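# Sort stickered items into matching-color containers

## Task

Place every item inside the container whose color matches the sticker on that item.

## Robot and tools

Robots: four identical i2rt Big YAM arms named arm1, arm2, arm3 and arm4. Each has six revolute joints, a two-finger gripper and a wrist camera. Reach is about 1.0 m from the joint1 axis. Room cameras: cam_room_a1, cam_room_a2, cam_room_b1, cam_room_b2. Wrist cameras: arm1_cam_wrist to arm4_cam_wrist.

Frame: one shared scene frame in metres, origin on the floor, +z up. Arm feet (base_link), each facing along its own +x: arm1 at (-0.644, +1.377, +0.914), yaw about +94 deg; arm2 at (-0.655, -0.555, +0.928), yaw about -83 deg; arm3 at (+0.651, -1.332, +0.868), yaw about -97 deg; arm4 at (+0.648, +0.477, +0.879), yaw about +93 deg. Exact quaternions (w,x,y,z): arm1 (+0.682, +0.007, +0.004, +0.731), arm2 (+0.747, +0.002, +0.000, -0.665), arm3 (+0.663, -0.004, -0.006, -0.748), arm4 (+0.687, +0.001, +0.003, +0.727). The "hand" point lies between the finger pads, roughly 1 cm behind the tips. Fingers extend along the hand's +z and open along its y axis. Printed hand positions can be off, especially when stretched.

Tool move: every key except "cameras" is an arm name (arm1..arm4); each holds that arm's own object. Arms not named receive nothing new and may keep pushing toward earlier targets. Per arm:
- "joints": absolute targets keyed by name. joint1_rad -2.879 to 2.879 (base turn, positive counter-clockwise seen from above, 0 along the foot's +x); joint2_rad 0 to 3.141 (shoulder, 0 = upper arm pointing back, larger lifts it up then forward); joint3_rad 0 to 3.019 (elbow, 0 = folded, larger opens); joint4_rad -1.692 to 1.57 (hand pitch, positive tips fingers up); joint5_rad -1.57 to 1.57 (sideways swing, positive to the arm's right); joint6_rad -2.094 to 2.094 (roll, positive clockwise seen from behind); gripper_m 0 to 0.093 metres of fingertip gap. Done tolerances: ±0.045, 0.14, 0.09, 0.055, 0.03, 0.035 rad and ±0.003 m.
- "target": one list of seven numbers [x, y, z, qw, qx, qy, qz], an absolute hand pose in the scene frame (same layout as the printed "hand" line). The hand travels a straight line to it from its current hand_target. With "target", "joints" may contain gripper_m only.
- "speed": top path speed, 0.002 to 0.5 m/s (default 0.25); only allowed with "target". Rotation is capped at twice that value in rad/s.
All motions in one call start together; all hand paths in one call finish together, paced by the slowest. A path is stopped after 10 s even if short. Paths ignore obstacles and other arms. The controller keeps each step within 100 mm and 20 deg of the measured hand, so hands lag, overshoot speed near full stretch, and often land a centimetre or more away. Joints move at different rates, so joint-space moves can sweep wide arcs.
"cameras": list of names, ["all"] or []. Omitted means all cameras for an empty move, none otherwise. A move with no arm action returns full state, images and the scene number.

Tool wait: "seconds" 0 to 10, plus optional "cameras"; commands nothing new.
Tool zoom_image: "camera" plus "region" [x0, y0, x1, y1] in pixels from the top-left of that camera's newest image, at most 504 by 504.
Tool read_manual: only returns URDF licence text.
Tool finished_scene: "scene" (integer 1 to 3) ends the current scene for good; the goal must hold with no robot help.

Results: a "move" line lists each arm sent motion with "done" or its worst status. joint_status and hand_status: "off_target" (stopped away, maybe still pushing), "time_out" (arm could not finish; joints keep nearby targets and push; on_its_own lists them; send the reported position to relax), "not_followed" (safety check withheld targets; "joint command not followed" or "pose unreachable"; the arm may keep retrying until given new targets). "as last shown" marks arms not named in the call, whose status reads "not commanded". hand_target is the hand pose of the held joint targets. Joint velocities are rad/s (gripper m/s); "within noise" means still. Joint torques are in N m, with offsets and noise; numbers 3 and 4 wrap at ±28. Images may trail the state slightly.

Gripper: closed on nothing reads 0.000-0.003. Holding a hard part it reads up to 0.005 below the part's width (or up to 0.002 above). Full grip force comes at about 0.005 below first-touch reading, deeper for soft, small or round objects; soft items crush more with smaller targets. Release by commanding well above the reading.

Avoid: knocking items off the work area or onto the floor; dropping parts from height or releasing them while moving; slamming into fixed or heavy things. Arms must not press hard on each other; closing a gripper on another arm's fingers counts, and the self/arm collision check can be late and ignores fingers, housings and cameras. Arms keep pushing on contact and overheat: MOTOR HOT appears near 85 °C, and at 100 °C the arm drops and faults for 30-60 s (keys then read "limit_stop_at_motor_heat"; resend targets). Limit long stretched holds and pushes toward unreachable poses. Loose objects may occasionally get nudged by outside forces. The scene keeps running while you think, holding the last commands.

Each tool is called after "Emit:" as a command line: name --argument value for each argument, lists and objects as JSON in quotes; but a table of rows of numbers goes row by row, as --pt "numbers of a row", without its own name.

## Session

Emit:
move

Emit:
zoom_image --camera "cam_room_b1" --region '[0, 220, 440, 504]'

Emit:
zoom_image --camera "cam_room_b2" --region '[110, 220, 672, 504]'

Scene clock: 0.00 s.
Joint torques (N m): no reading
Motor temperatures (°C): arm1=[21 23 28 23 21 21 21] | arm2=[23 24 26 22 22 20 23] | arm3=[24 23 23 23 24 23 23] | arm4=[22 22 24 22 24 21 24]
Heat: arm1: hottest joint3_rad 28 °C; arm2: hottest joint3_rad 26 °C; arm3: hottest joint1_rad 24 °C; arm4: hottest joint3_rad 24 °C.
Joint velocities: within noise
arm1.joint_positions: joint1_rad=-0.168 joint2_rad=+0.560 joint3_rad=+1.361 joint4_rad=-1.410 joint5_rad=+0.240 joint6_rad=+0.692 gripper_m=+0.09396
arm1.joint_status: not commanded
arm1.hand: x=-0.5739 y=+1.5732 z=+1.4376 quat_wxyz=(-0.303, +0.280, -0.837, -0.359) (m; scene frame)
arm1.hand_target: x=-0.5739 y=+1.5706 z=+1.4504 quat_wxyz=(-0.308, +0.276, -0.832, -0.370) (m; scene frame)
arm1.hand_status: not commanded
arm2.joint_positions: joint1_rad=+0.198 joint2_rad=+0.483 joint3_rad=+1.641 joint4_rad=-1.210 joint5_rad=-0.086 joint6_rad=-0.484 gripper_m=+0.09396
arm2.joint_status: not commanded
arm2.hand: x=-0.6060 y=-0.6654 z=+1.6315 quat_wxyz=(-0.468, -0.246, -0.683, +0.505) (m; scene frame)
arm2.hand_target: x=-0.6080 y=-0.6596 z=+1.6377 quat_wxyz=(-0.472, -0.243, -0.677, +0.510) (m; scene frame)
arm2.hand_status: not commanded
arm3.joint_positions: joint1_rad=+0.130 joint2_rad=+0.645 joint3_rad=+1.695 joint4_rad=-1.138 joint5_rad=+0.075 joint6_rad=+0.392 gripper_m=+0.09396
arm3.joint_status: not commanded
arm3.hand: x=+0.6384 y=-1.5186 z=+1.5920 quat_wxyz=(-0.552, -0.621, -0.389, +0.398) (m; scene frame)
arm3.hand_target: x=+0.6384 y=-1.5137 z=+1.6002 quat_wxyz=(-0.558, -0.615, -0.384, +0.402) (m; scene frame)
arm3.hand_status: not commanded
arm4.joint_positions: joint1_rad=+0.147 joint2_rad=+0.437 joint3_rad=+1.709 joint4_rad=-1.566 joint5_rad=+0.245 joint6_rad=+0.670 gripper_m=+0.09396
arm4.joint_status: not commanded
arm4.hand: x=+0.6821 y=+0.5397 z=+1.5256 quat_wxyz=(-0.292, +0.355, -0.719, -0.522) (m; scene frame)
arm4.hand_target: x=+0.6830 y=+0.5357 z=+1.5308 quat_wxyz=(-0.294, +0.352, -0.714, -0.529) (m; scene frame)
arm4.hand_status: not commanded
pictures: arm1_cam_wrist, arm2_cam_wrist, arm3_cam_wrist, arm4_cam_wrist, cam_room_a1, cam_room_a2, cam_room_b1, cam_room_b2
Images, in order (width x height): arm1_cam_wrist 672x504, arm2_cam_wrist 672x504, arm3_cam_wrist 672x504, arm4_cam_wrist 672x504, cam_room_a1 672x504, cam_room_a2 672x504, cam_room_b1 672x504, cam_room_b2 672x504.

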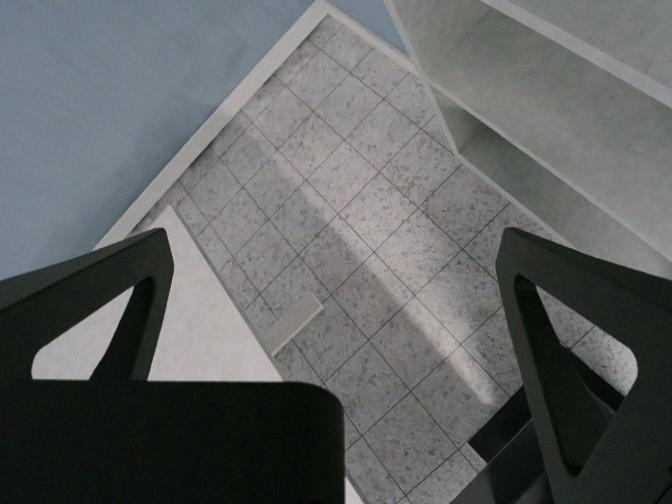

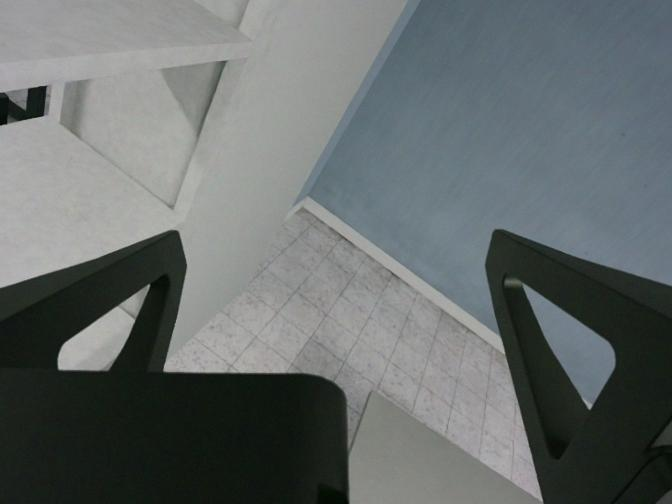

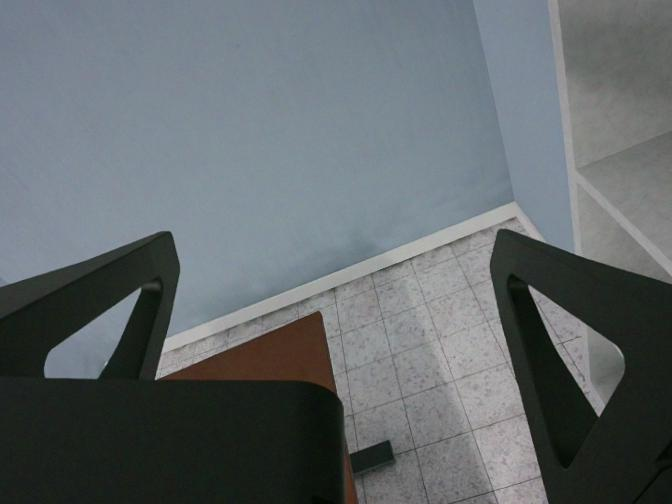

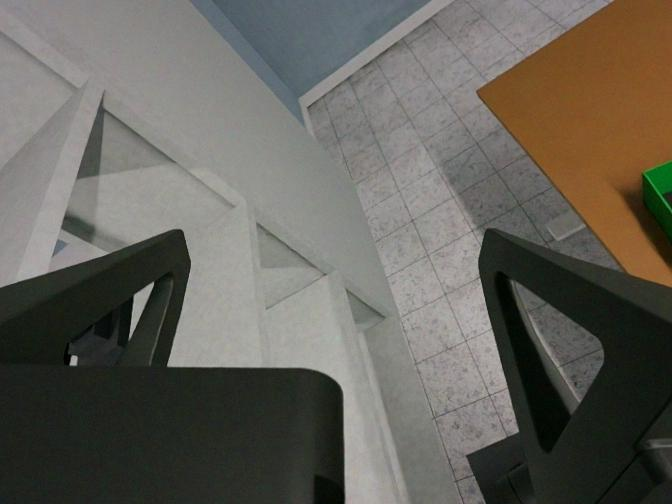

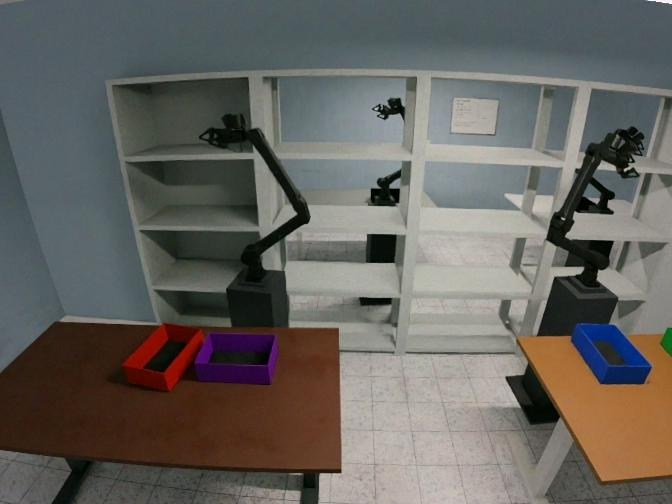

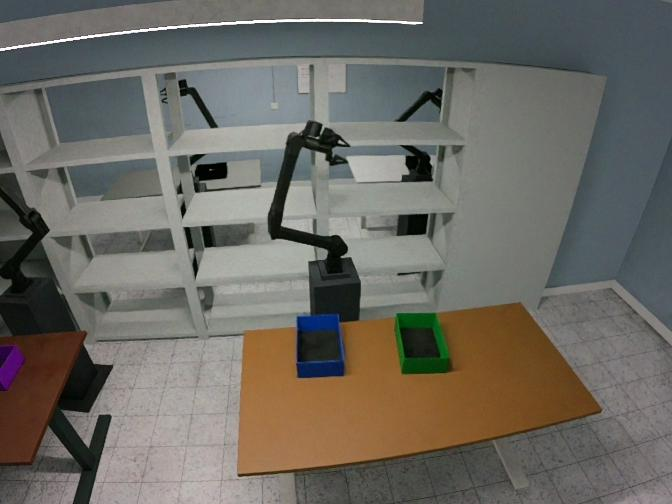

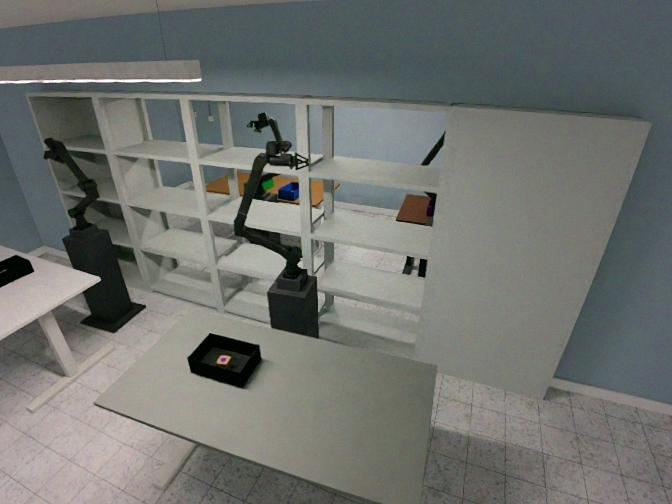

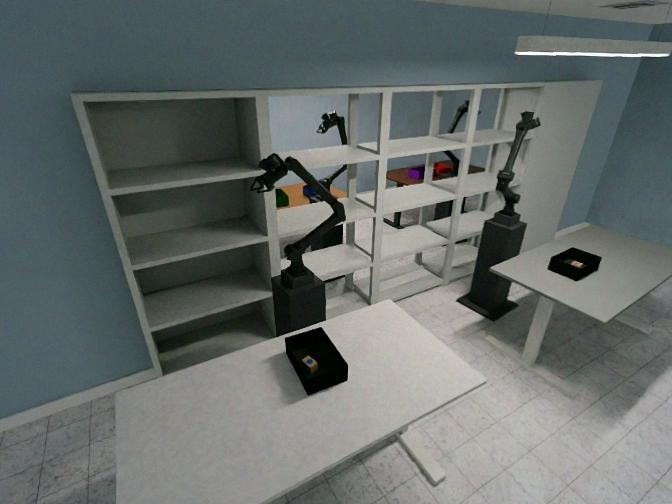

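Scaled by 1.145.

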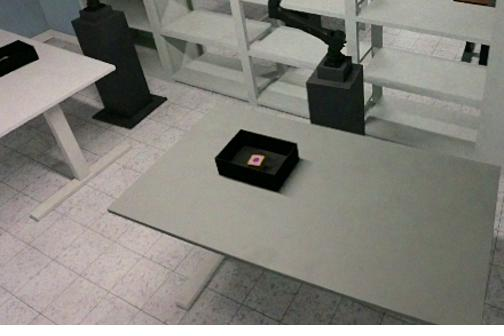

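Region (110, 220, 672, 504) is 562x284 pixels. A region can be at most 504 by 504 pixels.

Emit:
move --arm1 '{"joints": {"joint1_rad": 1.5, "joint2_rad": 0.56, "joint3_rad": 1.4, "joint4_rad": -1.6, "joint5_rad": 0, "joint6_rad": 0}}' --arm2 '{"joints": {"joint1_rad": -1.7, "joint2_rad": 0.56, "joint3_rad": 1.4, "joint4_rad": -1.6, "joint5_rad": 0, "joint6_rad": 0}}' --arm3 '{"joints": {"joint1_rad": 1.7, "joint2_rad": 0.56, "joint3_rad": 1.4, "joint4_rad": -1.6, "joint5_rad": 0, "joint6_rad": 0}}' --arm4 '{"joints": {"joint1_rad": -1.6, "joint2_rad": 0.56, "joint3_rad": 1.4, "joint4_rad": -1.6, "joint5_rad": 0, "joint6_rad": 0}}' --cameras '["arm1_cam_wrist", "arm2_cam_wrist", "arm3_cam_wrist", "arm4_cam_wrist"]'

Scene clock: 10.90 s.
Joint torques (N m): arm1=[-1.38 4.95 12.21 1.07 0.01 -0.05] | arm2=[0.32 1.32 9.43 1.59 0.05 0.21] | arm3=[2.14 2.37 7.56 1.14 -0.01 -0.12] | arm4=[0.62 2.67 8.57 0.87 0.04 -0.1]
Motor temperatures (°C): arm1=[21 23 29 23 21 21 21] | arm2=[23 24 27 22 22 20 23] | arm3=[24 23 24 23 24 23 23] | arm4=[22 22 24 22 24 21 24]
Heat: arm1: hottest joint3_rad 29 °C; arm2: hottest joint3_rad 27 °C; arm3: hottest joint1_rad 24 °C; arm4: hottest joint3_rad 24 °C.
move: arm1 done; arm2 done; arm3 done; arm4 done
Joint velocities: within noise
arm1.joint_positions: joint1_rad=+1.493 joint2_rad=+0.560 joint3_rad=+1.361 joint4_rad=-1.588 joint5_rad=+0.000 joint6_rad=+0.008 gripper_m=+0.09399
arm1.joint_status: all done
arm1.hand: x=-0.8141 y=+1.3781 z=+1.4043 quat_wxyz=(-0.001, +0.921, -0.007, -0.389) (m; scene frame)
arm1.hand_target: x=-0.8076 y=+1.3767 z=+1.4194 quat_wxyz=(-0.001, +0.916, +0.000, -0.402) (m; scene frame)
arm1.hand_status: not commanded
arm2.joint_positions: joint1_rad=-1.695 joint2_rad=+0.565 joint3_rad=+1.391 joint4_rad=-1.584 joint5_rad=-0.001 joint6_rad=-0.015 gripper_m=+0.09398
arm2.joint_status: all done
arm2.hand: x=-0.8334 y=-0.5554 z=+1.4287 quat_wxyz=(+0.005, -0.919, -0.004, +0.394) (m; scene frame)
arm2.hand_target: x=-0.8277 y=-0.5542 z=+1.4307 quat_wxyz=(+0.004, -0.919, +0.005, +0.394) (m; scene frame)
arm2.hand_status: not commanded
arm3.joint_positions: joint1_rad=+1.689 joint2_rad=+0.568 joint3_rad=+1.396 joint4_rad=-1.593 joint5_rad=+0.001 joint6_rad=+0.007 gripper_m=+0.09398
arm3.joint_status: all done
arm3.hand: x=+0.8267 y=-1.3259 z=+1.3685 quat_wxyz=(-0.392, -0.002, -0.920, +0.006) (m; scene frame)
arm3.hand_target: x=+0.8222 y=-1.3237 z=+1.3705 quat_wxyz=(-0.395, +0.007, -0.919, +0.005) (m; scene frame)
arm3.hand_status: not commanded
arm4.joint_positions: joint1_rad=-1.596 joint2_rad=+0.562 joint3_rad=+1.377 joint4_rad=-1.589 joint5_rad=+0.001 joint6_rad=+0.014 gripper_m=+0.09399
arm4.joint_status: all done
arm4.hand: x=+0.8271 y=+0.4839 z=+1.3724 quat_wxyz=(-0.385, +0.008, -0.923, -0.007) (m; scene frame)
arm4.hand_target: x=+0.8220 y=+0.4834 z=+1.3811 quat_wxyz=(-0.392, +0.013, -0.920, -0.004) (m; scene frame)
arm4.hand_status: not commanded
pictures: arm1_cam_wrist, arm2_cam_wrist, arm3_cam_wrist, arm4_cam_wrist
Images, in order (width x height): arm1_cam_wrist 672x504, arm2_cam_wrist 672x504, arm3_cam_wrist 672x504, arm4_cam_wrist 672x504.

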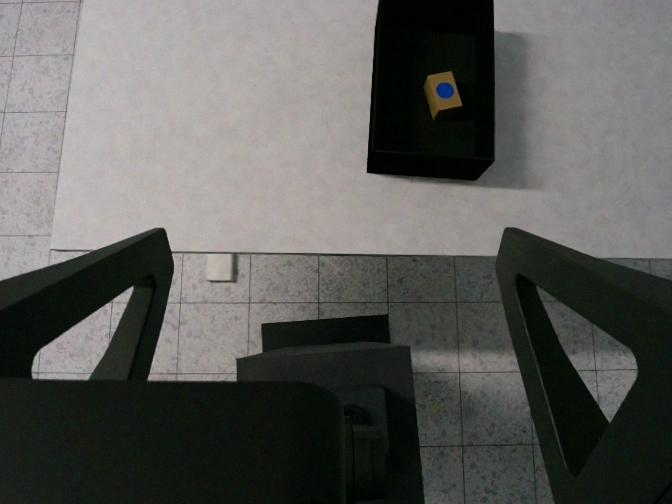

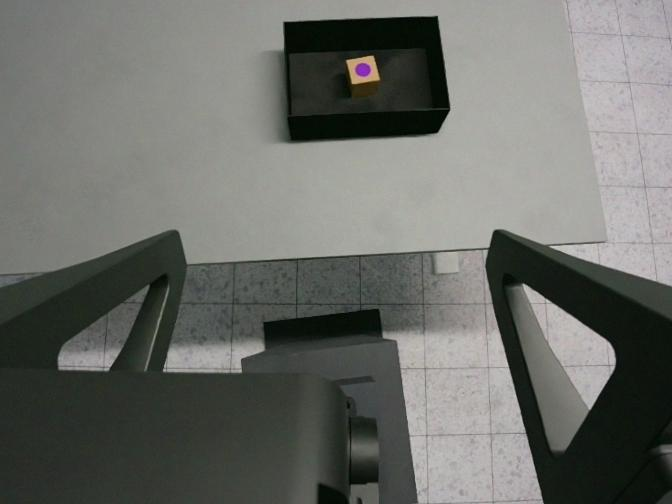

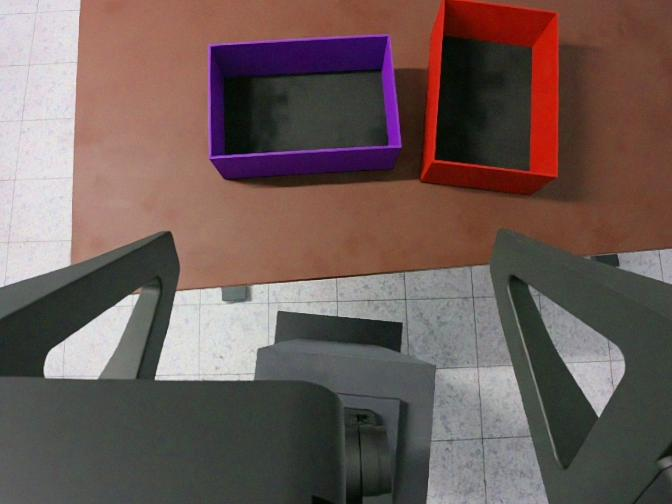

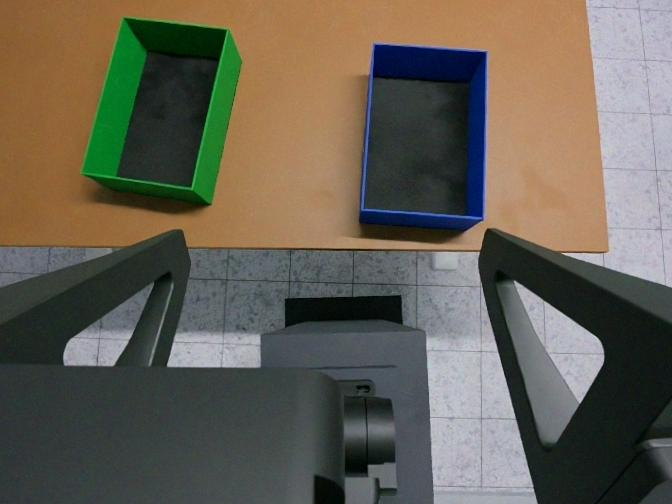

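Emit:
zoom_image --camera "arm1_cam_wrist" --region '[370, 20, 510, 160]'

Emit:
zoom_image --camera "arm2_cam_wrist" --region '[280, 10, 460, 150]'

Scaled by 3.600.

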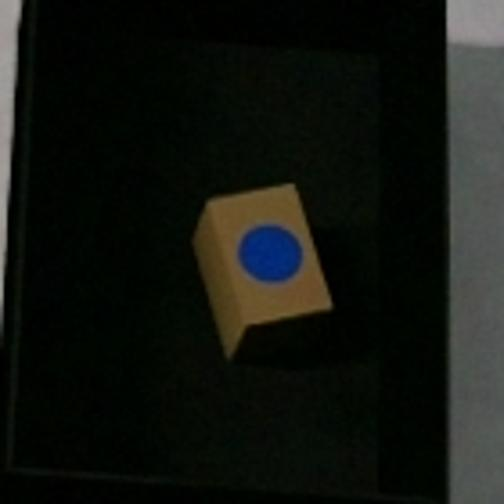

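Scaled by 2.800.

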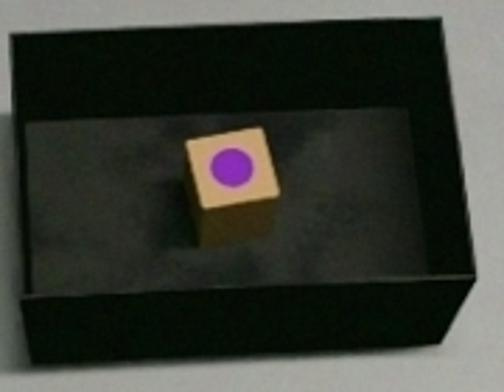

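Emit:
move --arm1 '{"target": [-1.228, 1.595, 0.95, -0.0316, -0.9604, -0.1222, 0.2484], "speed": 0.3}' --arm2 '{"target": [-1.302, -0.495, 0.95, -0.0229, -0.9641, -0.0886, 0.2494], "speed": 0.3}' --cameras '["arm1_cam_wrist", "arm2_cam_wrist"]'

Scene clock: 38.87 s.
Joint torques (N m): arm1=[-2.67 -15.56 13.67 1.44 -0.18 -0.08] | arm2=[0.09 -19.43 13.33 1.96 -0.34 -0.08] | arm3=[1.96 2.32 7.61 1.17 -0.01 -0.11] | arm4=[0.5 3.02 8.43 0.87 0.02 -0.09]
Motor temperatures (°C): arm1=[20 24 32 23 21 21 21] | arm2=[23 24 29 22 22 20 23] | arm3=[24 23 25 23 24 23 23] | arm4=[22 22 28 22 24 21 24]
Heat: arm1: hottest joint3_rad 32 °C; arm2: hottest joint3_rad 29 °C; arm3: hottest joint3_rad 25 °C; arm4: hottest joint3_rad 28 °C.
move: arm1 off_target; arm2 off_target
Joint velocities: within noise
arm1.joint_positions: joint1_rad=+1.071 joint2_rad=+1.924 joint3_rad=+1.266 joint4_rad=-0.596 joint5_rad=-0.312 joint6_rad=-0.622 gripper_m=+0.09399
arm1.joint_status: not commanded
arm1.hand: x=-1.2049 y=+1.5774 z=+0.9243 quat_wxyz=(+0.052, +0.967, +0.118, -0.219) (m; scene frame)
arm1.hand_target: x=-1.2263 y=+1.5943 z=+0.9510 quat_wxyz=(+0.031, +0.960, +0.122, -0.248) (m; scene frame)
arm1.hand_status: off_target (0.039 m and 4.2 deg from the pose sent, 0.652 m and 22.7 deg at the start)
arm2.joint_positions: joint1_rad=-1.812 joint2_rad=+1.926 joint3_rad=+1.273 joint4_rad=-0.482 joint5_rad=-0.150 joint6_rad=-0.262 gripper_m=+0.09398
arm2.joint_status: not commanded
arm2.hand: x=-1.2777 y=-0.5034 z=+0.9334 quat_wxyz=(-0.029, -0.970, -0.084, +0.224) (m; scene frame)
arm2.hand_target: x=-1.3006 y=-0.4950 z=+0.9507 quat_wxyz=(-0.022, -0.964, -0.088, +0.249) (m; scene frame)
arm2.hand_status: off_target (0.031 m and 3.1 deg from the pose sent, 0.673 m and 20.1 deg at the start)
arm3, arm4: as last shown
pictures: arm1_cam_wrist, arm2_cam_wrist
Images, in order (width x height): arm1_cam_wrist 672x504, arm2_cam_wrist 672x504.

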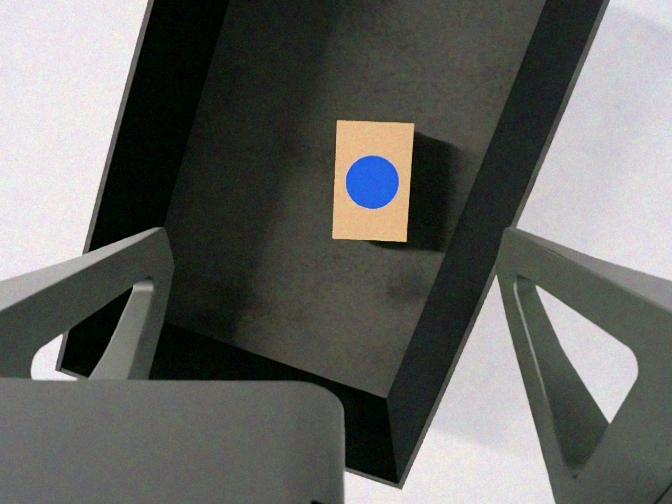

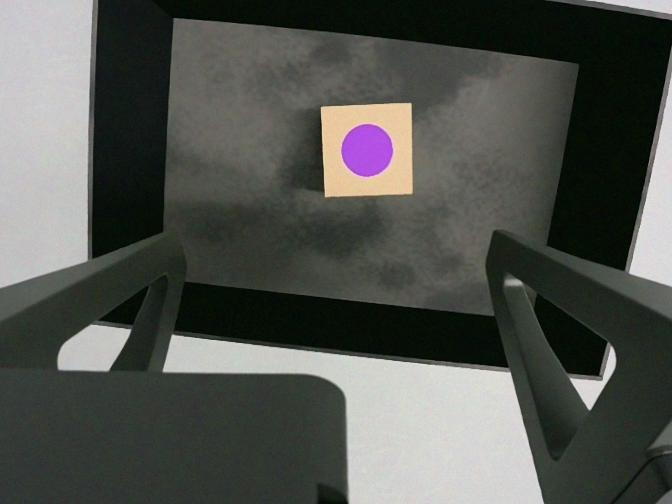

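Emit:
move --arm1 '{"target": [-1.241, 1.610, 0.853, -0.0177, -0.9814, -0.1118, 0.1554], "speed": 0.15, "joints": {"gripper_m": 0.074}}' --arm2 '{"target": [-1.306, -0.477, 0.838, -0.0259, -0.9672, -0.1102, 0.2277], "speed": 0.15, "joints": {"gripper_m": 0.082}}' --cameras '["arm1_cam_wrist", "arm2_cam_wrist"]'

Scene clock: 79.93 s.
Joint torques (N m): arm1=[-0.56 -16.67 12.7 0.31 -0.08 0.01] | arm2=[0.09 -19.6 11.67 2.3 -0.36 -0.09] | arm3=[2.14 2.43 7.6 1.18 0.01 -0.12] | arm4=[0.38 2.55 8.53 0.84 0.04 -0.08]
Motor temperatures (°C): arm1=[20 26 37 23 21 21 21] | arm2=[23 25 32 22 22 20 23] | arm3=[24 23 25 23 24 23 23] | arm4=[22 22 31 22 24 21 24]
Heat: arm1: hottest joint3_rad 37 °C; arm2: hottest joint3_rad 32 °C; arm3: hottest joint3_rad 25 °C; arm4: hottest joint3_rad 31 °C.
move: arm1 off_target; arm2 off_target
Joint velocities: within noise
arm1.joint_positions: joint1_rad=+1.071 joint2_rad=+2.143 joint3_rad=+1.410 joint4_rad=-0.633 joint5_rad=-0.185 joint6_rad=-0.624 gripper_m=+0.07406
arm1.joint_status: all done
arm1.hand: x=-1.2192 y=+1.6070 z=+0.8399 quat_wxyz=(+0.026, +0.984, +0.105, -0.142) (m; scene frame)
arm1.hand_target: x=-1.2402 y=+1.6094 z=+0.8536 quat_wxyz=(+0.018, +0.981, +0.112, -0.156) (m; scene frame)
arm1.hand_status: off_target (0.026 m and 2.0 deg from the pose sent, 0.086 m and 8.5 deg at the start)
arm2.joint_positions: joint1_rad=-1.844 joint2_rad=+2.129 joint3_rad=+1.301 joint4_rad=-0.351 joint5_rad=-0.170 joint6_rad=-0.337 gripper_m=+0.08210
arm2.joint_status: all done
arm2.hand: x=-1.2838 y=-0.4855 z=+0.8347 quat_wxyz=(-0.032, -0.972, -0.105, +0.207) (m; scene frame)
arm2.hand_target: x=-1.3048 y=-0.4769 z=+0.8388 quat_wxyz=(-0.026, -0.967, -0.110, +0.228) (m; scene frame)
arm2.hand_status: off_target (0.024 m and 2.5 deg from the pose sent, 0.103 m and 3.1 deg at the start)
arm3, arm4: as last shown
pictures: arm1_cam_wrist, arm2_cam_wrist
Images, in order (width x height): arm1_cam_wrist 672x504, arm2_cam_wrist 672x504.

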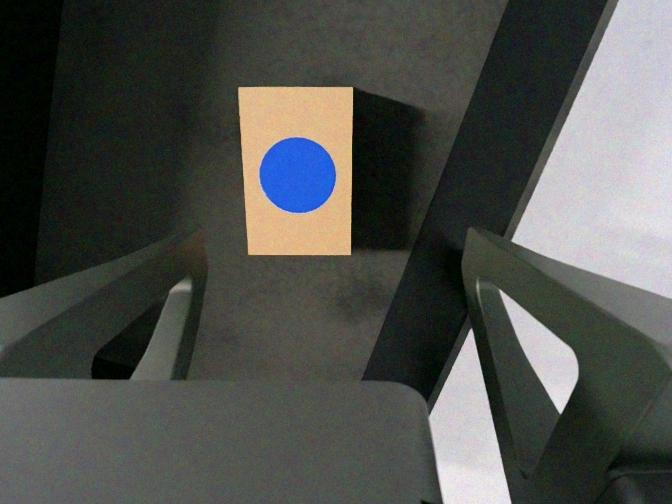

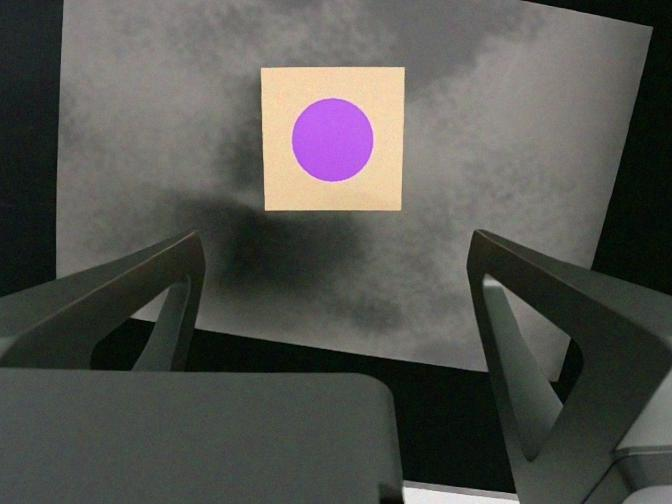

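Emit:
move --arm1 '{"target": [-1.237, 1.590, 0.790, -0.0177, -0.9814, -0.1118, 0.1554], "speed": 0.12}' --arm2 '{"target": [-1.324, -0.482, 0.785, -0.0259, -0.9672, -0.1102, 0.2277], "speed": 0.12}' --cameras '["arm1_cam_wrist", "arm2_cam_wrist"]'

Scene clock: 97.63 s.
Joint torques (N m): arm1=[-0.97 -17.32 7.83 1.31 -0.07 0.11] | arm2=[1.08 -20.72 11.02 2.26 -0.13 0.04] | arm3=[1.9 2.26 7.62 1.17 -0.01 -0.12] | arm4=[0.73 2.78 8.53 0.79 0.07 -0.11]
Motor temperatures (°C): arm1=[20 27 35 23 21 21 21] | arm2=[23 26 32 22 22 20 23] | arm3=[24 23 26 23 24 23 23] | arm4=[22 22 31 22 24 21 24]
Heat: arm1: hottest joint3_rad 35 °C; arm2: hottest joint3_rad 32 °C; arm3: hottest joint3_rad 26 °C; arm4: hottest joint3_rad 31 °C.
move: arm1 done; arm2 off_target
Joint velocities: within noise
arm1.joint_positions: joint1_rad=+1.101 joint2_rad=+2.233 joint3_rad=+1.410 joint4_rad=-0.516 joint5_rad=-0.179 joint6_rad=-0.606 gripper_m=+0.07406
arm1.joint_status: not commanded
arm1.hand: x=-1.2322 y=+1.5931 z=+0.7920 quat_wxyz=(+0.020, +0.982, +0.112, -0.151) (m; scene frame)
arm1.hand_target: x=-1.2369 y=+1.5899 z=+0.7900 quat_wxyz=(+0.018, +0.981, +0.112, -0.155) (m; scene frame)
arm1.hand_status: done (0.006 m and 0.6 deg from the pose sent, 0.056 m and 2.0 deg at the start)
arm2.joint_positions: joint1_rad=-1.844 joint2_rad=+2.260 joint3_rad=+1.374 joint4_rad=-0.287 joint5_rad=-0.170 joint6_rad=-0.338 gripper_m=+0.08210
arm2.joint_status: not commanded
arm2.hand: x=-1.3030 y=-0.4823 z=+0.7844 quat_wxyz=(-0.031, -0.971, -0.106, +0.210) (m; scene frame)
arm2.hand_target: x=-1.3230 y=-0.4821 z=+0.7857 quat_wxyz=(-0.026, -0.967, -0.110, +0.228) (m; scene frame)
arm2.hand_status: off_target (0.021 m and 2.2 deg from the pose sent, 0.064 m and 2.5 deg at the start)
arm3, arm4: as last shown
pictures: arm1_cam_wrist, arm2_cam_wrist
Images, in order (width x height): arm1_cam_wrist 672x504, arm2_cam_wrist 672x504.

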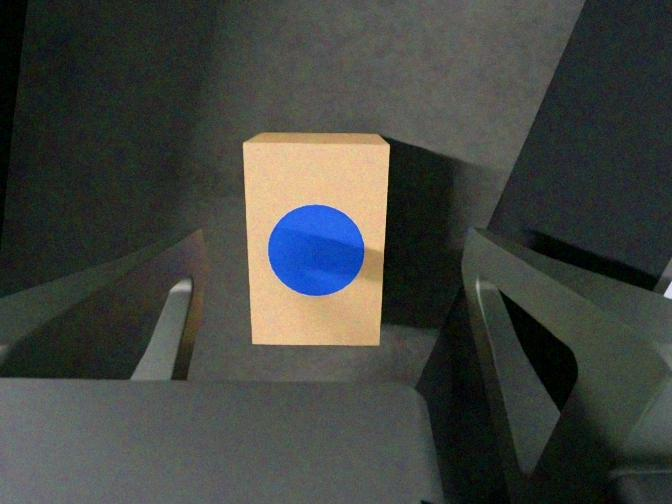

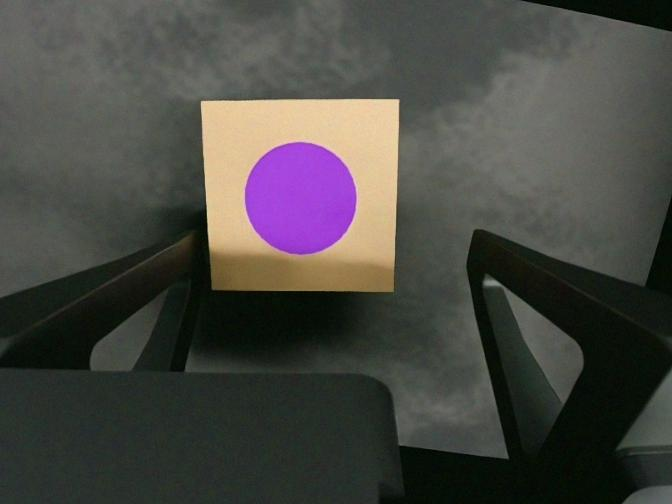

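Emit:
move --arm1 '{"target": [-1.219, 1.588, 0.760, -0.0177, -0.9814, -0.1118, 0.1554], "speed": 0.1}' --arm2 '{"target": [-1.326, -0.499, 0.785, -0.0259, -0.9672, -0.1102, 0.2277], "speed": 0.1}' --cameras '["arm1_cam_wrist", "arm2_cam_wrist"]'

Scene clock: 109.30 s.
Joint torques (N m): arm1=[-1.61 -16.15 7.05 1.61 -0.09 0.03] | arm2=[0.97 -20.66 10.89 2.28 -0.02 0.21] | arm3=[2.14 2.32 7.6 1.14 0 -0.12] | arm4=[0.56 2.96 8.46 0.73 0.04 -0.1]
Motor temperatures (°C): arm1=[20 27 34 23 21 21 21] | arm2=[23 26 32 22 22 20 23] | arm3=[24 23 26 23 24 23 23] | arm4=[22 22 32 22 24 21 24]
Heat: arm1: hottest joint3_rad 34 °C; arm2: hottest joint3_rad 32 °C; arm3: hottest joint3_rad 26 °C; arm4: hottest joint3_rad 32 °C.
move: arm1 off_target; arm2 off_target
Joint velocities: within noise
arm1.joint_positions: joint1_rad=+1.103 joint2_rad=+2.247 joint3_rad=+1.358 joint4_rad=-0.433 joint5_rad=-0.181 joint6_rad=-0.606 gripper_m=+0.07405
arm1.joint_status: not commanded
arm1.hand: x=-1.2224 y=+1.5872 z=+0.7724 quat_wxyz=(+0.017, +0.981, +0.113, -0.159) (m; scene frame)
arm1.hand_target: x=-1.2187 y=+1.5879 z=+0.7602 quat_wxyz=(+0.018, +0.981, +0.112, -0.155) (m; scene frame)
arm1.hand_status: off_target (0.013 m and 0.4 deg from the pose sent, 0.035 m and 0.6 deg at the start)
arm2.joint_positions: joint1_rad=-1.814 joint2_rad=+2.260 joint3_rad=+1.374 joint4_rad=-0.280 joint5_rad=-0.161 joint6_rad=-0.329 gripper_m=+0.08210
arm2.joint_status: not commanded
arm2.hand: x=-1.3063 y=-0.4996 z=+0.7847 quat_wxyz=(-0.030, -0.970, -0.115, +0.212) (m; scene frame)
arm2.hand_target: x=-1.3251 y=-0.4991 z=+0.7856 quat_wxyz=(-0.026, -0.967, -0.110, +0.228) (m; scene frame)
arm2.hand_status: off_target (0.020 m and 2.0 deg from the pose sent, 0.028 m and 2.2 deg at the start)
arm3, arm4: as last shown
pictures: arm1_cam_wrist, arm2_cam_wrist
Images, in order (width x height): arm1_cam_wrist 672x504, arm2_cam_wrist 672x504.

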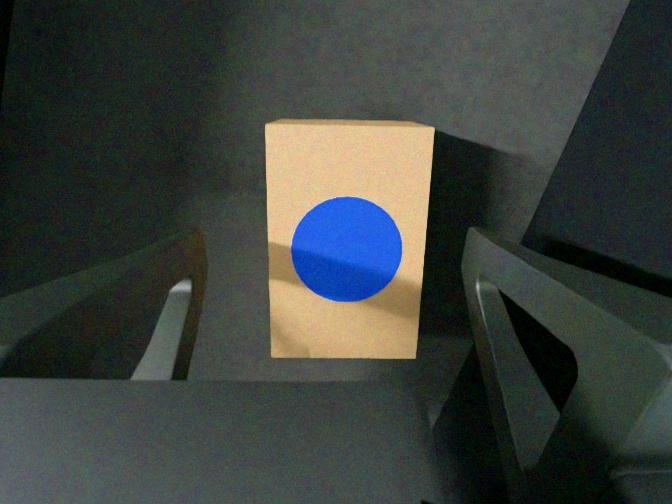

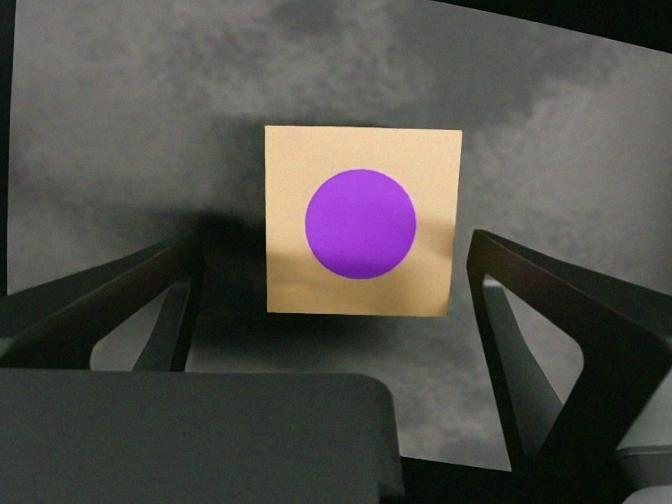

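Emit:
move --arm1 '{"target": [-1.208, 1.593, 0.726, -0.0177, -0.9814, -0.1118, 0.1554], "speed": 0.1}' --arm2 '{"target": [-1.328, -0.489, 0.745, -0.0259, -0.9672, -0.1102, 0.2277], "speed": 0.1}' --cameras '["arm1_cam_wrist", "arm2_cam_wrist"]'

Scene clock: 118.30 s.
Joint torques (N m): arm1=[-2.96 -16.15 6.6 1.31 -0.05 -0.08] | arm2=[0.03 -21.13 10.44 2.3 -0.3 0.07] | arm3=[2.02 2.49 7.58 1.16 -0.01 -0.12] | arm4=[0.62 2.9 8.46 0.85 0.09 -0.09]
Motor temperatures (°C): arm1=[20 27 33 23 21 21 21] | arm2=[23 27 32 22 22 20 23] | arm3=[24 23 26 23 24 23 23] | arm4=[22 22 32 22 24 21 24]
Heat: arm1: hottest joint3_rad 33 °C; arm2: hottest joint3_rad 32 °C; arm3: hottest joint3_rad 26 °C; arm4: hottest joint3_rad 32 °C.
move: arm1 done; arm2 off_target
Joint velocities: within noise
arm1.joint_positions: joint1_rad=+1.096 joint2_rad=+2.316 joint3_rad=+1.342 joint4_rad=-0.361 joint5_rad=-0.185 joint6_rad=-0.612 gripper_m=+0.07404
arm1.joint_status: not commanded
arm1.hand: x=-1.2103 y=+1.5858 z=+0.7317 quat_wxyz=(+0.021, +0.981, +0.113, -0.154) (m; scene frame)
arm1.hand_target: x=-1.2079 y=+1.5928 z=+0.7261 quat_wxyz=(+0.018, +0.981, +0.112, -0.155) (m; scene frame)
arm1.hand_status: done (0.009 m and 0.4 deg from the pose sent, 0.049 m and 0.4 deg at the start)
arm2.joint_positions: joint1_rad=-1.817 joint2_rad=+2.346 joint3_rad=+1.405 joint4_rad=-0.228 joint5_rad=-0.161 joint6_rad=-0.329 gripper_m=+0.08210
arm2.joint_status: not commanded
arm2.hand: x=-1.3092 y=-0.4975 z=+0.7454 quat_wxyz=(-0.030, -0.971, -0.114, +0.210) (m; scene frame)
arm2.hand_target: x=-1.3271 y=-0.4891 z=+0.7458 quat_wxyz=(-0.026, -0.967, -0.110, +0.228) (m; scene frame)
arm2.hand_status: off_target (0.021 m and 2.1 deg from the pose sent, 0.047 m and 2.0 deg at the start)
arm3, arm4: as last shown
pictures: arm1_cam_wrist, arm2_cam_wrist
Images, in order (width x height): arm1_cam_wrist 672x504, arm2_cam_wrist 672x504.

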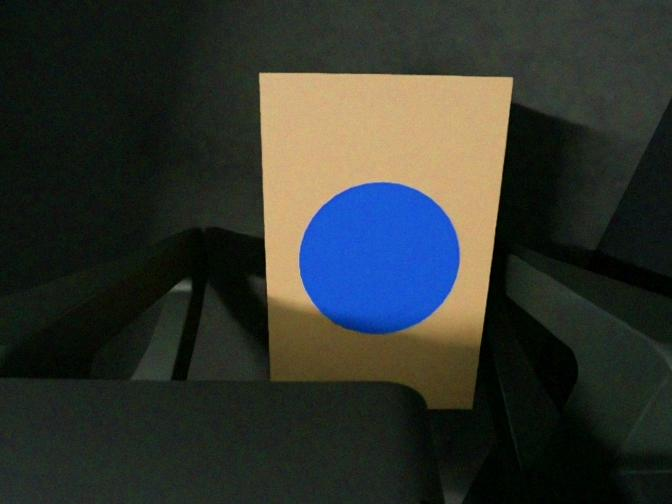

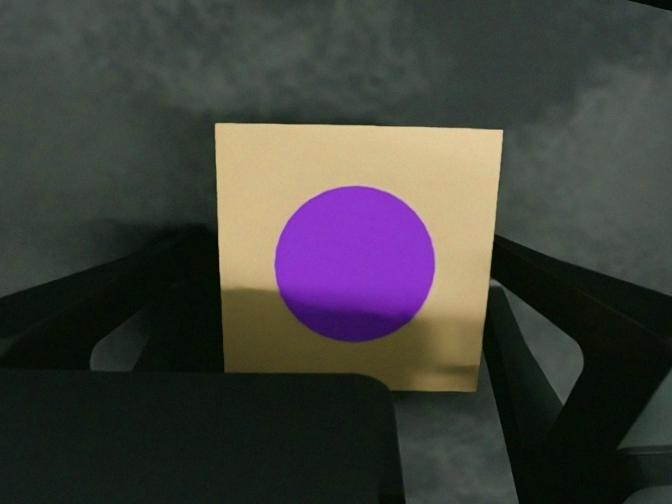

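Emit:
move --arm1 '{"joints": {"gripper_m": 0.042}}' --arm2 '{"joints": {"gripper_m": 0.046}}' --cameras '["arm1_cam_wrist", "arm2_cam_wrist"]'

Scene clock: 123.90 s.
Joint torques (N m): arm1=[-2.61 -17.14 6.65 1.26 -0.04 -0.07] | arm2=[-0.09 -21.07 10.41 2.24 -0.25 0.07] | arm3=[2.08 2.32 7.61 1.18 0 -0.11] | arm4=[0.5 2.55 8.51 0.76 0.05 -0.11]
Motor temperatures (°C): arm1=[20 27 33 23 21 21 21] | arm2=[23 27 32 22 22 20 23] | arm3=[24 23 26 23 24 23 23] | arm4=[22 22 32 22 24 21 24]
Heat: arm1: hottest joint3_rad 33 °C; arm2: hottest joint3_rad 32 °C; arm3: hottest joint3_rad 26 °C; arm4: hottest joint3_rad 32 °C.
move: arm1 done; arm2 off_target
Joint velocities: within noise
arm1.joint_positions: joint1_rad=+1.096 joint2_rad=+2.316 joint3_rad=+1.342 joint4_rad=-0.361 joint5_rad=-0.185 joint6_rad=-0.612 gripper_m=+0.04399
arm1.joint_status: all done
arm1.hand: x=-1.2103 y=+1.5858 z=+0.7317 quat_wxyz=(+0.021, +0.981, +0.113, -0.154) (m; scene frame)
arm1.hand_target: x=-1.2079 y=+1.5928 z=+0.7261 quat_wxyz=(+0.018, +0.981, +0.112, -0.155) (m; scene frame)
arm1.hand_status: not commanded
arm2.joint_positions: joint1_rad=-1.817 joint2_rad=+2.346 joint3_rad=+1.406 joint4_rad=-0.227 joint5_rad=-0.162 joint6_rad=-0.329 gripper_m=+0.05303
arm2.joint_status: gripper_m off_target (ended at +0.05305, target +0.04600)
arm2.hand: x=-1.3098 y=-0.4974 z=+0.7457 quat_wxyz=(-0.030, -0.970, -0.114, +0.211) (m; scene frame)
arm2.hand_target: x=-1.3271 y=-0.4890 z=+0.7458 quat_wxyz=(-0.026, -0.967, -0.110, +0.228) (m; scene frame)
arm2.hand_status: not commanded
arm3, arm4: as last shown
pictures: arm1_cam_wrist, arm2_cam_wrist
Images, in order (width x height): arm1_cam_wrist 672x504, arm2_cam_wrist 672x504.

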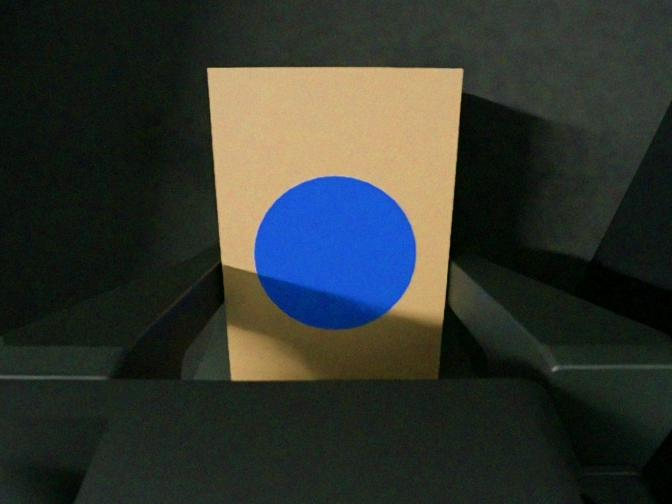

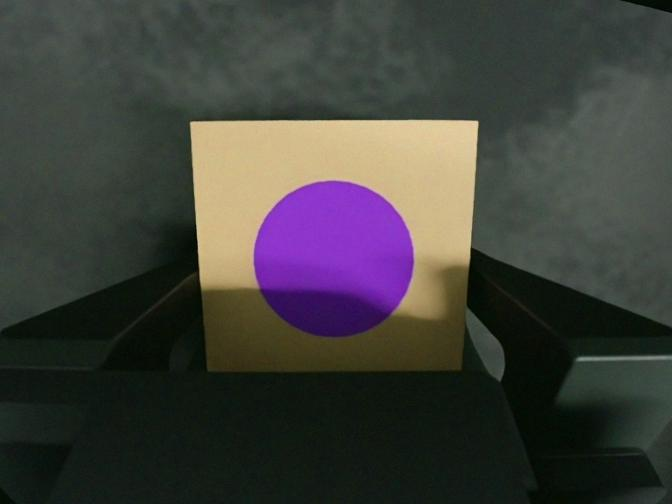

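Emit:
move --arm1 '{"target": [-1.205, 1.592, 0.95, -0.0177, -0.9814, -0.1118, 0.1554], "speed": 0.2, "joints": {"gripper_m": 0.036}}' --arm2 '{"target": [-1.318, -0.490, 0.95, -0.0259, -0.9672, -0.1102, 0.2277], "speed": 0.2}' --cameras '["arm1_cam_wrist", "arm2_cam_wrist"]'

Emit:
move --arm1 '{"joints": {"joint2_rad": 0.921, "joint3_rad": 1.192, "joint4_rad": -1.405, "joint5_rad": 0, "joint6_rad": 0}}' --arm2 '{"joints": {"joint2_rad": 0.921, "joint3_rad": 1.192, "joint4_rad": -1.405, "joint5_rad": 0, "joint6_rad": 0}}'

Emit:
move --arm1 '{"joints": {"joint1_rad": -2.25}}' --arm2 '{"joints": {"joint1_rad": 0.921}}' --cameras '["arm1_cam_wrist", "arm2_cam_wrist"]'

Scene clock: 142.47 s.
Joint torques (N m): arm1=[-1.61 -16.21 13.52 0.38 -0.11 -0.04] | arm2=[-0.03 -22.18 11.4 1.06 -0.28 0.05] | arm3=[2.2 2.32 7.62 1.16 -0.01 -0.11] | arm4=[0.21 2.84 8.62 0.66 0.04 -0.13]
Motor temperatures (°C): arm1=[20 27 32 23 21 21 22] | arm2=[23 27 32 22 22 20 24] | arm3=[24 23 26 23 24 23 23] | arm4=[22 22 32 22 24 21 24]
Heat: arm1: hottest joint3_rad 32 °C; arm2: hottest joint3_rad 32 °C; arm3: hottest joint3_rad 26 °C; arm4: hottest joint3_rad 32 °C.
move: arm1 off_target; arm2 off_target
Joint velocities: within noise
arm1.joint_positions: joint1_rad=+1.095 joint2_rad=+1.932 joint3_rad=+1.324 joint4_rad=-0.776 joint5_rad=-0.183 joint6_rad=-0.612 gripper_m=+0.04399
arm1.joint_status: gripper_m off_target (ended at +0.04399, target +0.03600)
arm1.hand: x=-1.1870 y=+1.5775 z=+0.9247 quat_wxyz=(+0.032, +0.984, +0.111, -0.133) (m; scene frame)
arm1.hand_target: x=-1.2038 y=+1.5916 z=+0.9505 quat_wxyz=(+0.017, +0.981, +0.112, -0.155) (m; scene frame)
arm1.hand_status: off_target (0.034 m and 3.1 deg from the pose sent, 0.219 m and 0.4 deg at the start)
arm2.joint_positions: joint1_rad=-1.818 joint2_rad=+1.994 joint3_rad=+1.406 joint4_rad=-0.560 joint5_rad=-0.162 joint6_rad=-0.329 gripper_m=+0.05303
arm2.joint_status: not commanded
arm2.hand: x=-1.3110 y=-0.4974 z=+0.9389 quat_wxyz=(-0.028, -0.968, -0.114, +0.220) (m; scene frame)
arm2.hand_target: x=-1.3178 y=-0.4901 z=+0.9500 quat_wxyz=(-0.026, -0.967, -0.110, +0.228) (m; scene frame)
arm2.hand_status: off_target (0.015 m and 1.0 deg from the pose sent, 0.205 m and 2.0 deg at the start)
arm3, arm4: as last shown
pictures: arm1_cam_wrist, arm2_cam_wrist
Images, in order (width x height): arm1_cam_wrist 672x504, arm2_cam_wrist 672x504.

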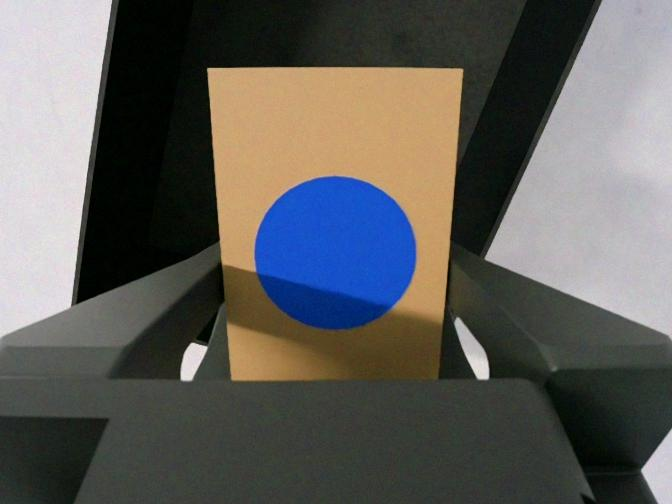

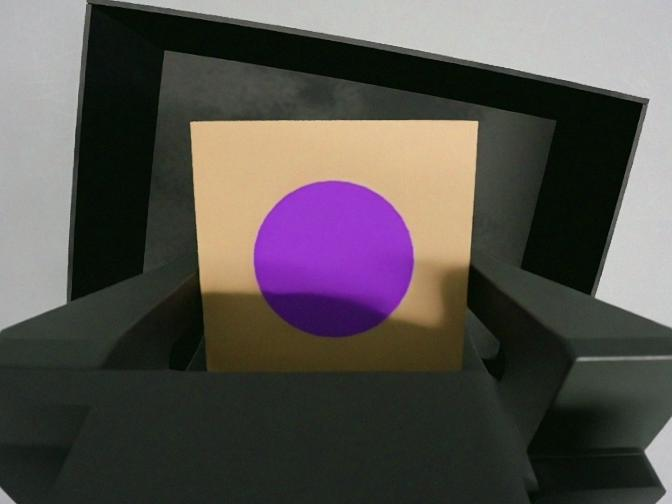

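Scene clock: 143.93 s.
Joint torques (N m): arm1=[-1.79 -1.26 12.6 0.9 0.1 0.12] | arm2=[0.15 -5.25 11.4 1.18 0.14 0.22] | arm3=[2.02 2.37 7.6 1.14 0 -0.12] | arm4=[0.44 3.02 8.51 0.79 0.04 -0.13]
Motor temperatures (°C): arm1=[20 27 32 23 21 21 22] | arm2=[23 27 32 22 22 20 24] | arm3=[24 23 26 23 24 23 23] | arm4=[22 22 32 22 24 21 24]
Heat: arm1: hottest joint3_rad 32 °C; arm2: hottest joint3_rad 32 °C; arm3: hottest joint3_rad 26 °C; arm4: hottest joint3_rad 32 °C.
move: arm1 done; arm2 done
Joint velocities: within noise
arm1.joint_positions: joint1_rad=+1.093 joint2_rad=+0.917 joint3_rad=+1.174 joint4_rad=-1.397 joint5_rad=-0.002 joint6_rad=-0.009 gripper_m=+0.04399
arm1.joint_status: all done
arm1.hand: x=-0.9306 y=+1.5031 z=+1.2630 quat_wxyz=(-0.043, +0.956, -0.194, -0.217) (m; scene frame)
arm1.hand_target: x=-0.9304 y=+1.5062 z=+1.2696 quat_wxyz=(-0.044, +0.953, -0.202, -0.220) (m; scene frame)
arm1.hand_status: not commanded
arm2.joint_positions: joint1_rad=-1.820 joint2_rad=+0.918 joint3_rad=+1.187 joint4_rad=-1.394 joint5_rad=-0.003 joint6_rad=-0.015 gripper_m=+0.05303
arm2.joint_status: all done
arm2.hand: x=-0.9739 y=-0.5141 z=+1.2781 quat_wxyz=(+0.016, -0.974, +0.056, +0.220) (m; scene frame)
arm2.hand_target: x=-0.9722 y=-0.5112 z=+1.2783 quat_wxyz=(+0.017, -0.974, +0.068, +0.215) (m; scene frame)
arm2.hand_status: not commanded
arm3.joint_positions: joint1_rad=+1.689 joint2_rad=+0.568 joint3_rad=+1.396 joint4_rad=-1.593 joint5_rad=+0.001 joint6_rad=+0.007 gripper_m=+0.09398
arm3.joint_status: not commanded
arm3.hand: x=+0.8267 y=-1.3259 z=+1.3685 quat_wxyz=(-0.392, -0.002, -0.920, +0.006) (m; scene frame)
arm3.hand_target: x=+0.8222 y=-1.3237 z=+1.3705 quat_wxyz=(-0.395, +0.007, -0.919, +0.005) (m; scene frame)
arm3.hand_status: not commanded
arm4.joint_positions: joint1_rad=-1.596 joint2_rad=+0.562 joint3_rad=+1.377 joint4_rad=-1.589 joint5_rad=+0.001 joint6_rad=+0.014 gripper_m=+0.09399
arm4.joint_status: not commanded
arm4.hand: x=+0.8271 y=+0.4839 z=+1.3724 quat_wxyz=(-0.385, +0.008, -0.923, -0.007) (m; scene frame)
arm4.hand_target: x=+0.8220 y=+0.4834 z=+1.3811 quat_wxyz=(-0.392, +0.013, -0.920, -0.004) (m; scene frame)
arm4.hand_status: not commanded
pictures: none

Scene clock: 146.40 s.
Joint torques (N m): arm1=[-2.55 -2.78 12.74 0.66 -0.02 0.08] | arm2=[0.97 -5.66 11.38 1.16 0.06 0.19] | arm3=[2.02 2.2 7.58 1.17 -0.01 -0.12] | arm4=[0.44 2.96 8.42 0.9 0.02 -0.09]
Motor temperatures (°C): arm1=[20 27 32 23 21 21 22] | arm2=[23 27 32 22 22 20 24] | arm3=[24 23 26 23 24 23 23] | arm4=[22 22 32 22 24 21 24]
Heat: arm1: hottest joint3_rad 32 °C; arm2: hottest joint3_rad 32 °C; arm3: hottest joint3_rad 26 °C; arm4: hottest joint3_rad 32 °C.
move: arm1 done; arm2 done
Joint velocities: within noise
arm1.joint_positions: joint1_rad=-2.246 joint2_rad=+0.931 joint3_rad=+1.174 joint4_rad=-1.397 joint5_rad=+0.002 joint6_rad=-0.006 gripper_m=+0.04399
arm1.joint_status: all done
arm1.hand: x=-0.3746 y=+1.1926 z=+1.2493 quat_wxyz=(-0.189, -0.289, -0.936, +0.064) (m; scene frame)
arm1.hand_target: x=-0.3766 y=+1.1927 z=+1.2601 quat_wxyz=(-0.199, -0.293, -0.933, +0.066) (m; scene frame)
arm1.hand_status: not commanded
arm2.joint_positions: joint1_rad=+0.919 joint2_rad=+0.923 joint3_rad=+1.187 joint4_rad=-1.394 joint5_rad=-0.002 joint6_rad=-0.013 gripper_m=+0.05303
arm2.joint_status: all done
arm2.hand: x=-0.3787 y=-0.7207 z=+1.2771 quat_wxyz=(-0.211, -0.252, -0.943, +0.057) (m; scene frame)
arm2.hand_target: x=-0.3805 y=-0.7191 z=+1.2787 quat_wxyz=(-0.210, -0.257, -0.942, +0.055) (m; scene frame)
arm2.hand_status: not commanded
arm3, arm4: as last shown
pictures: arm1_cam_wrist, arm2_cam_wrist
Images, in order (width x height): arm1_cam_wrist 672x504, arm2_cam_wrist 672x504.

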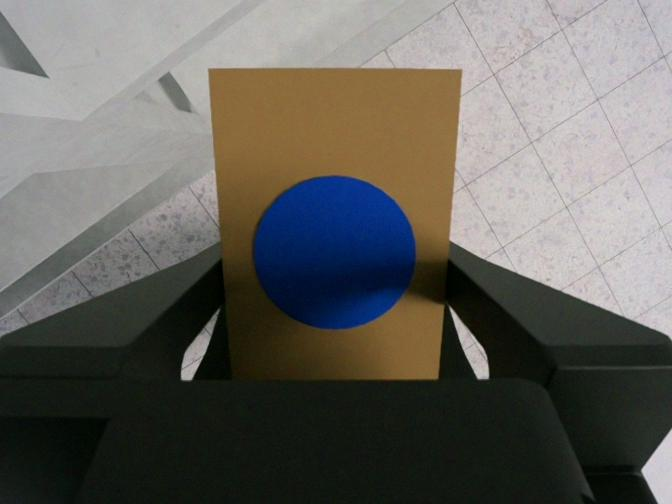

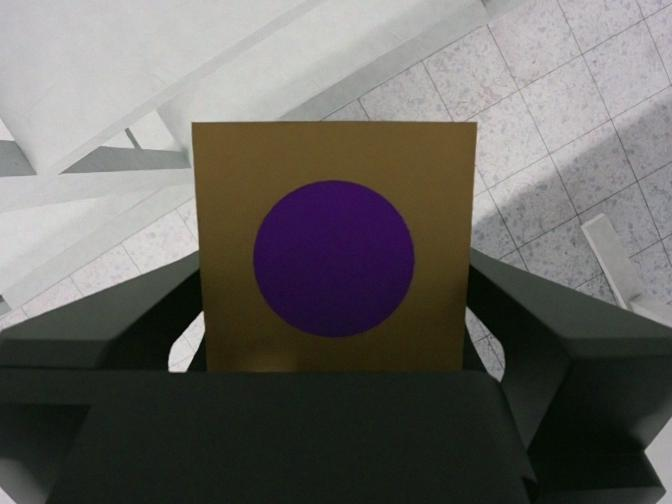

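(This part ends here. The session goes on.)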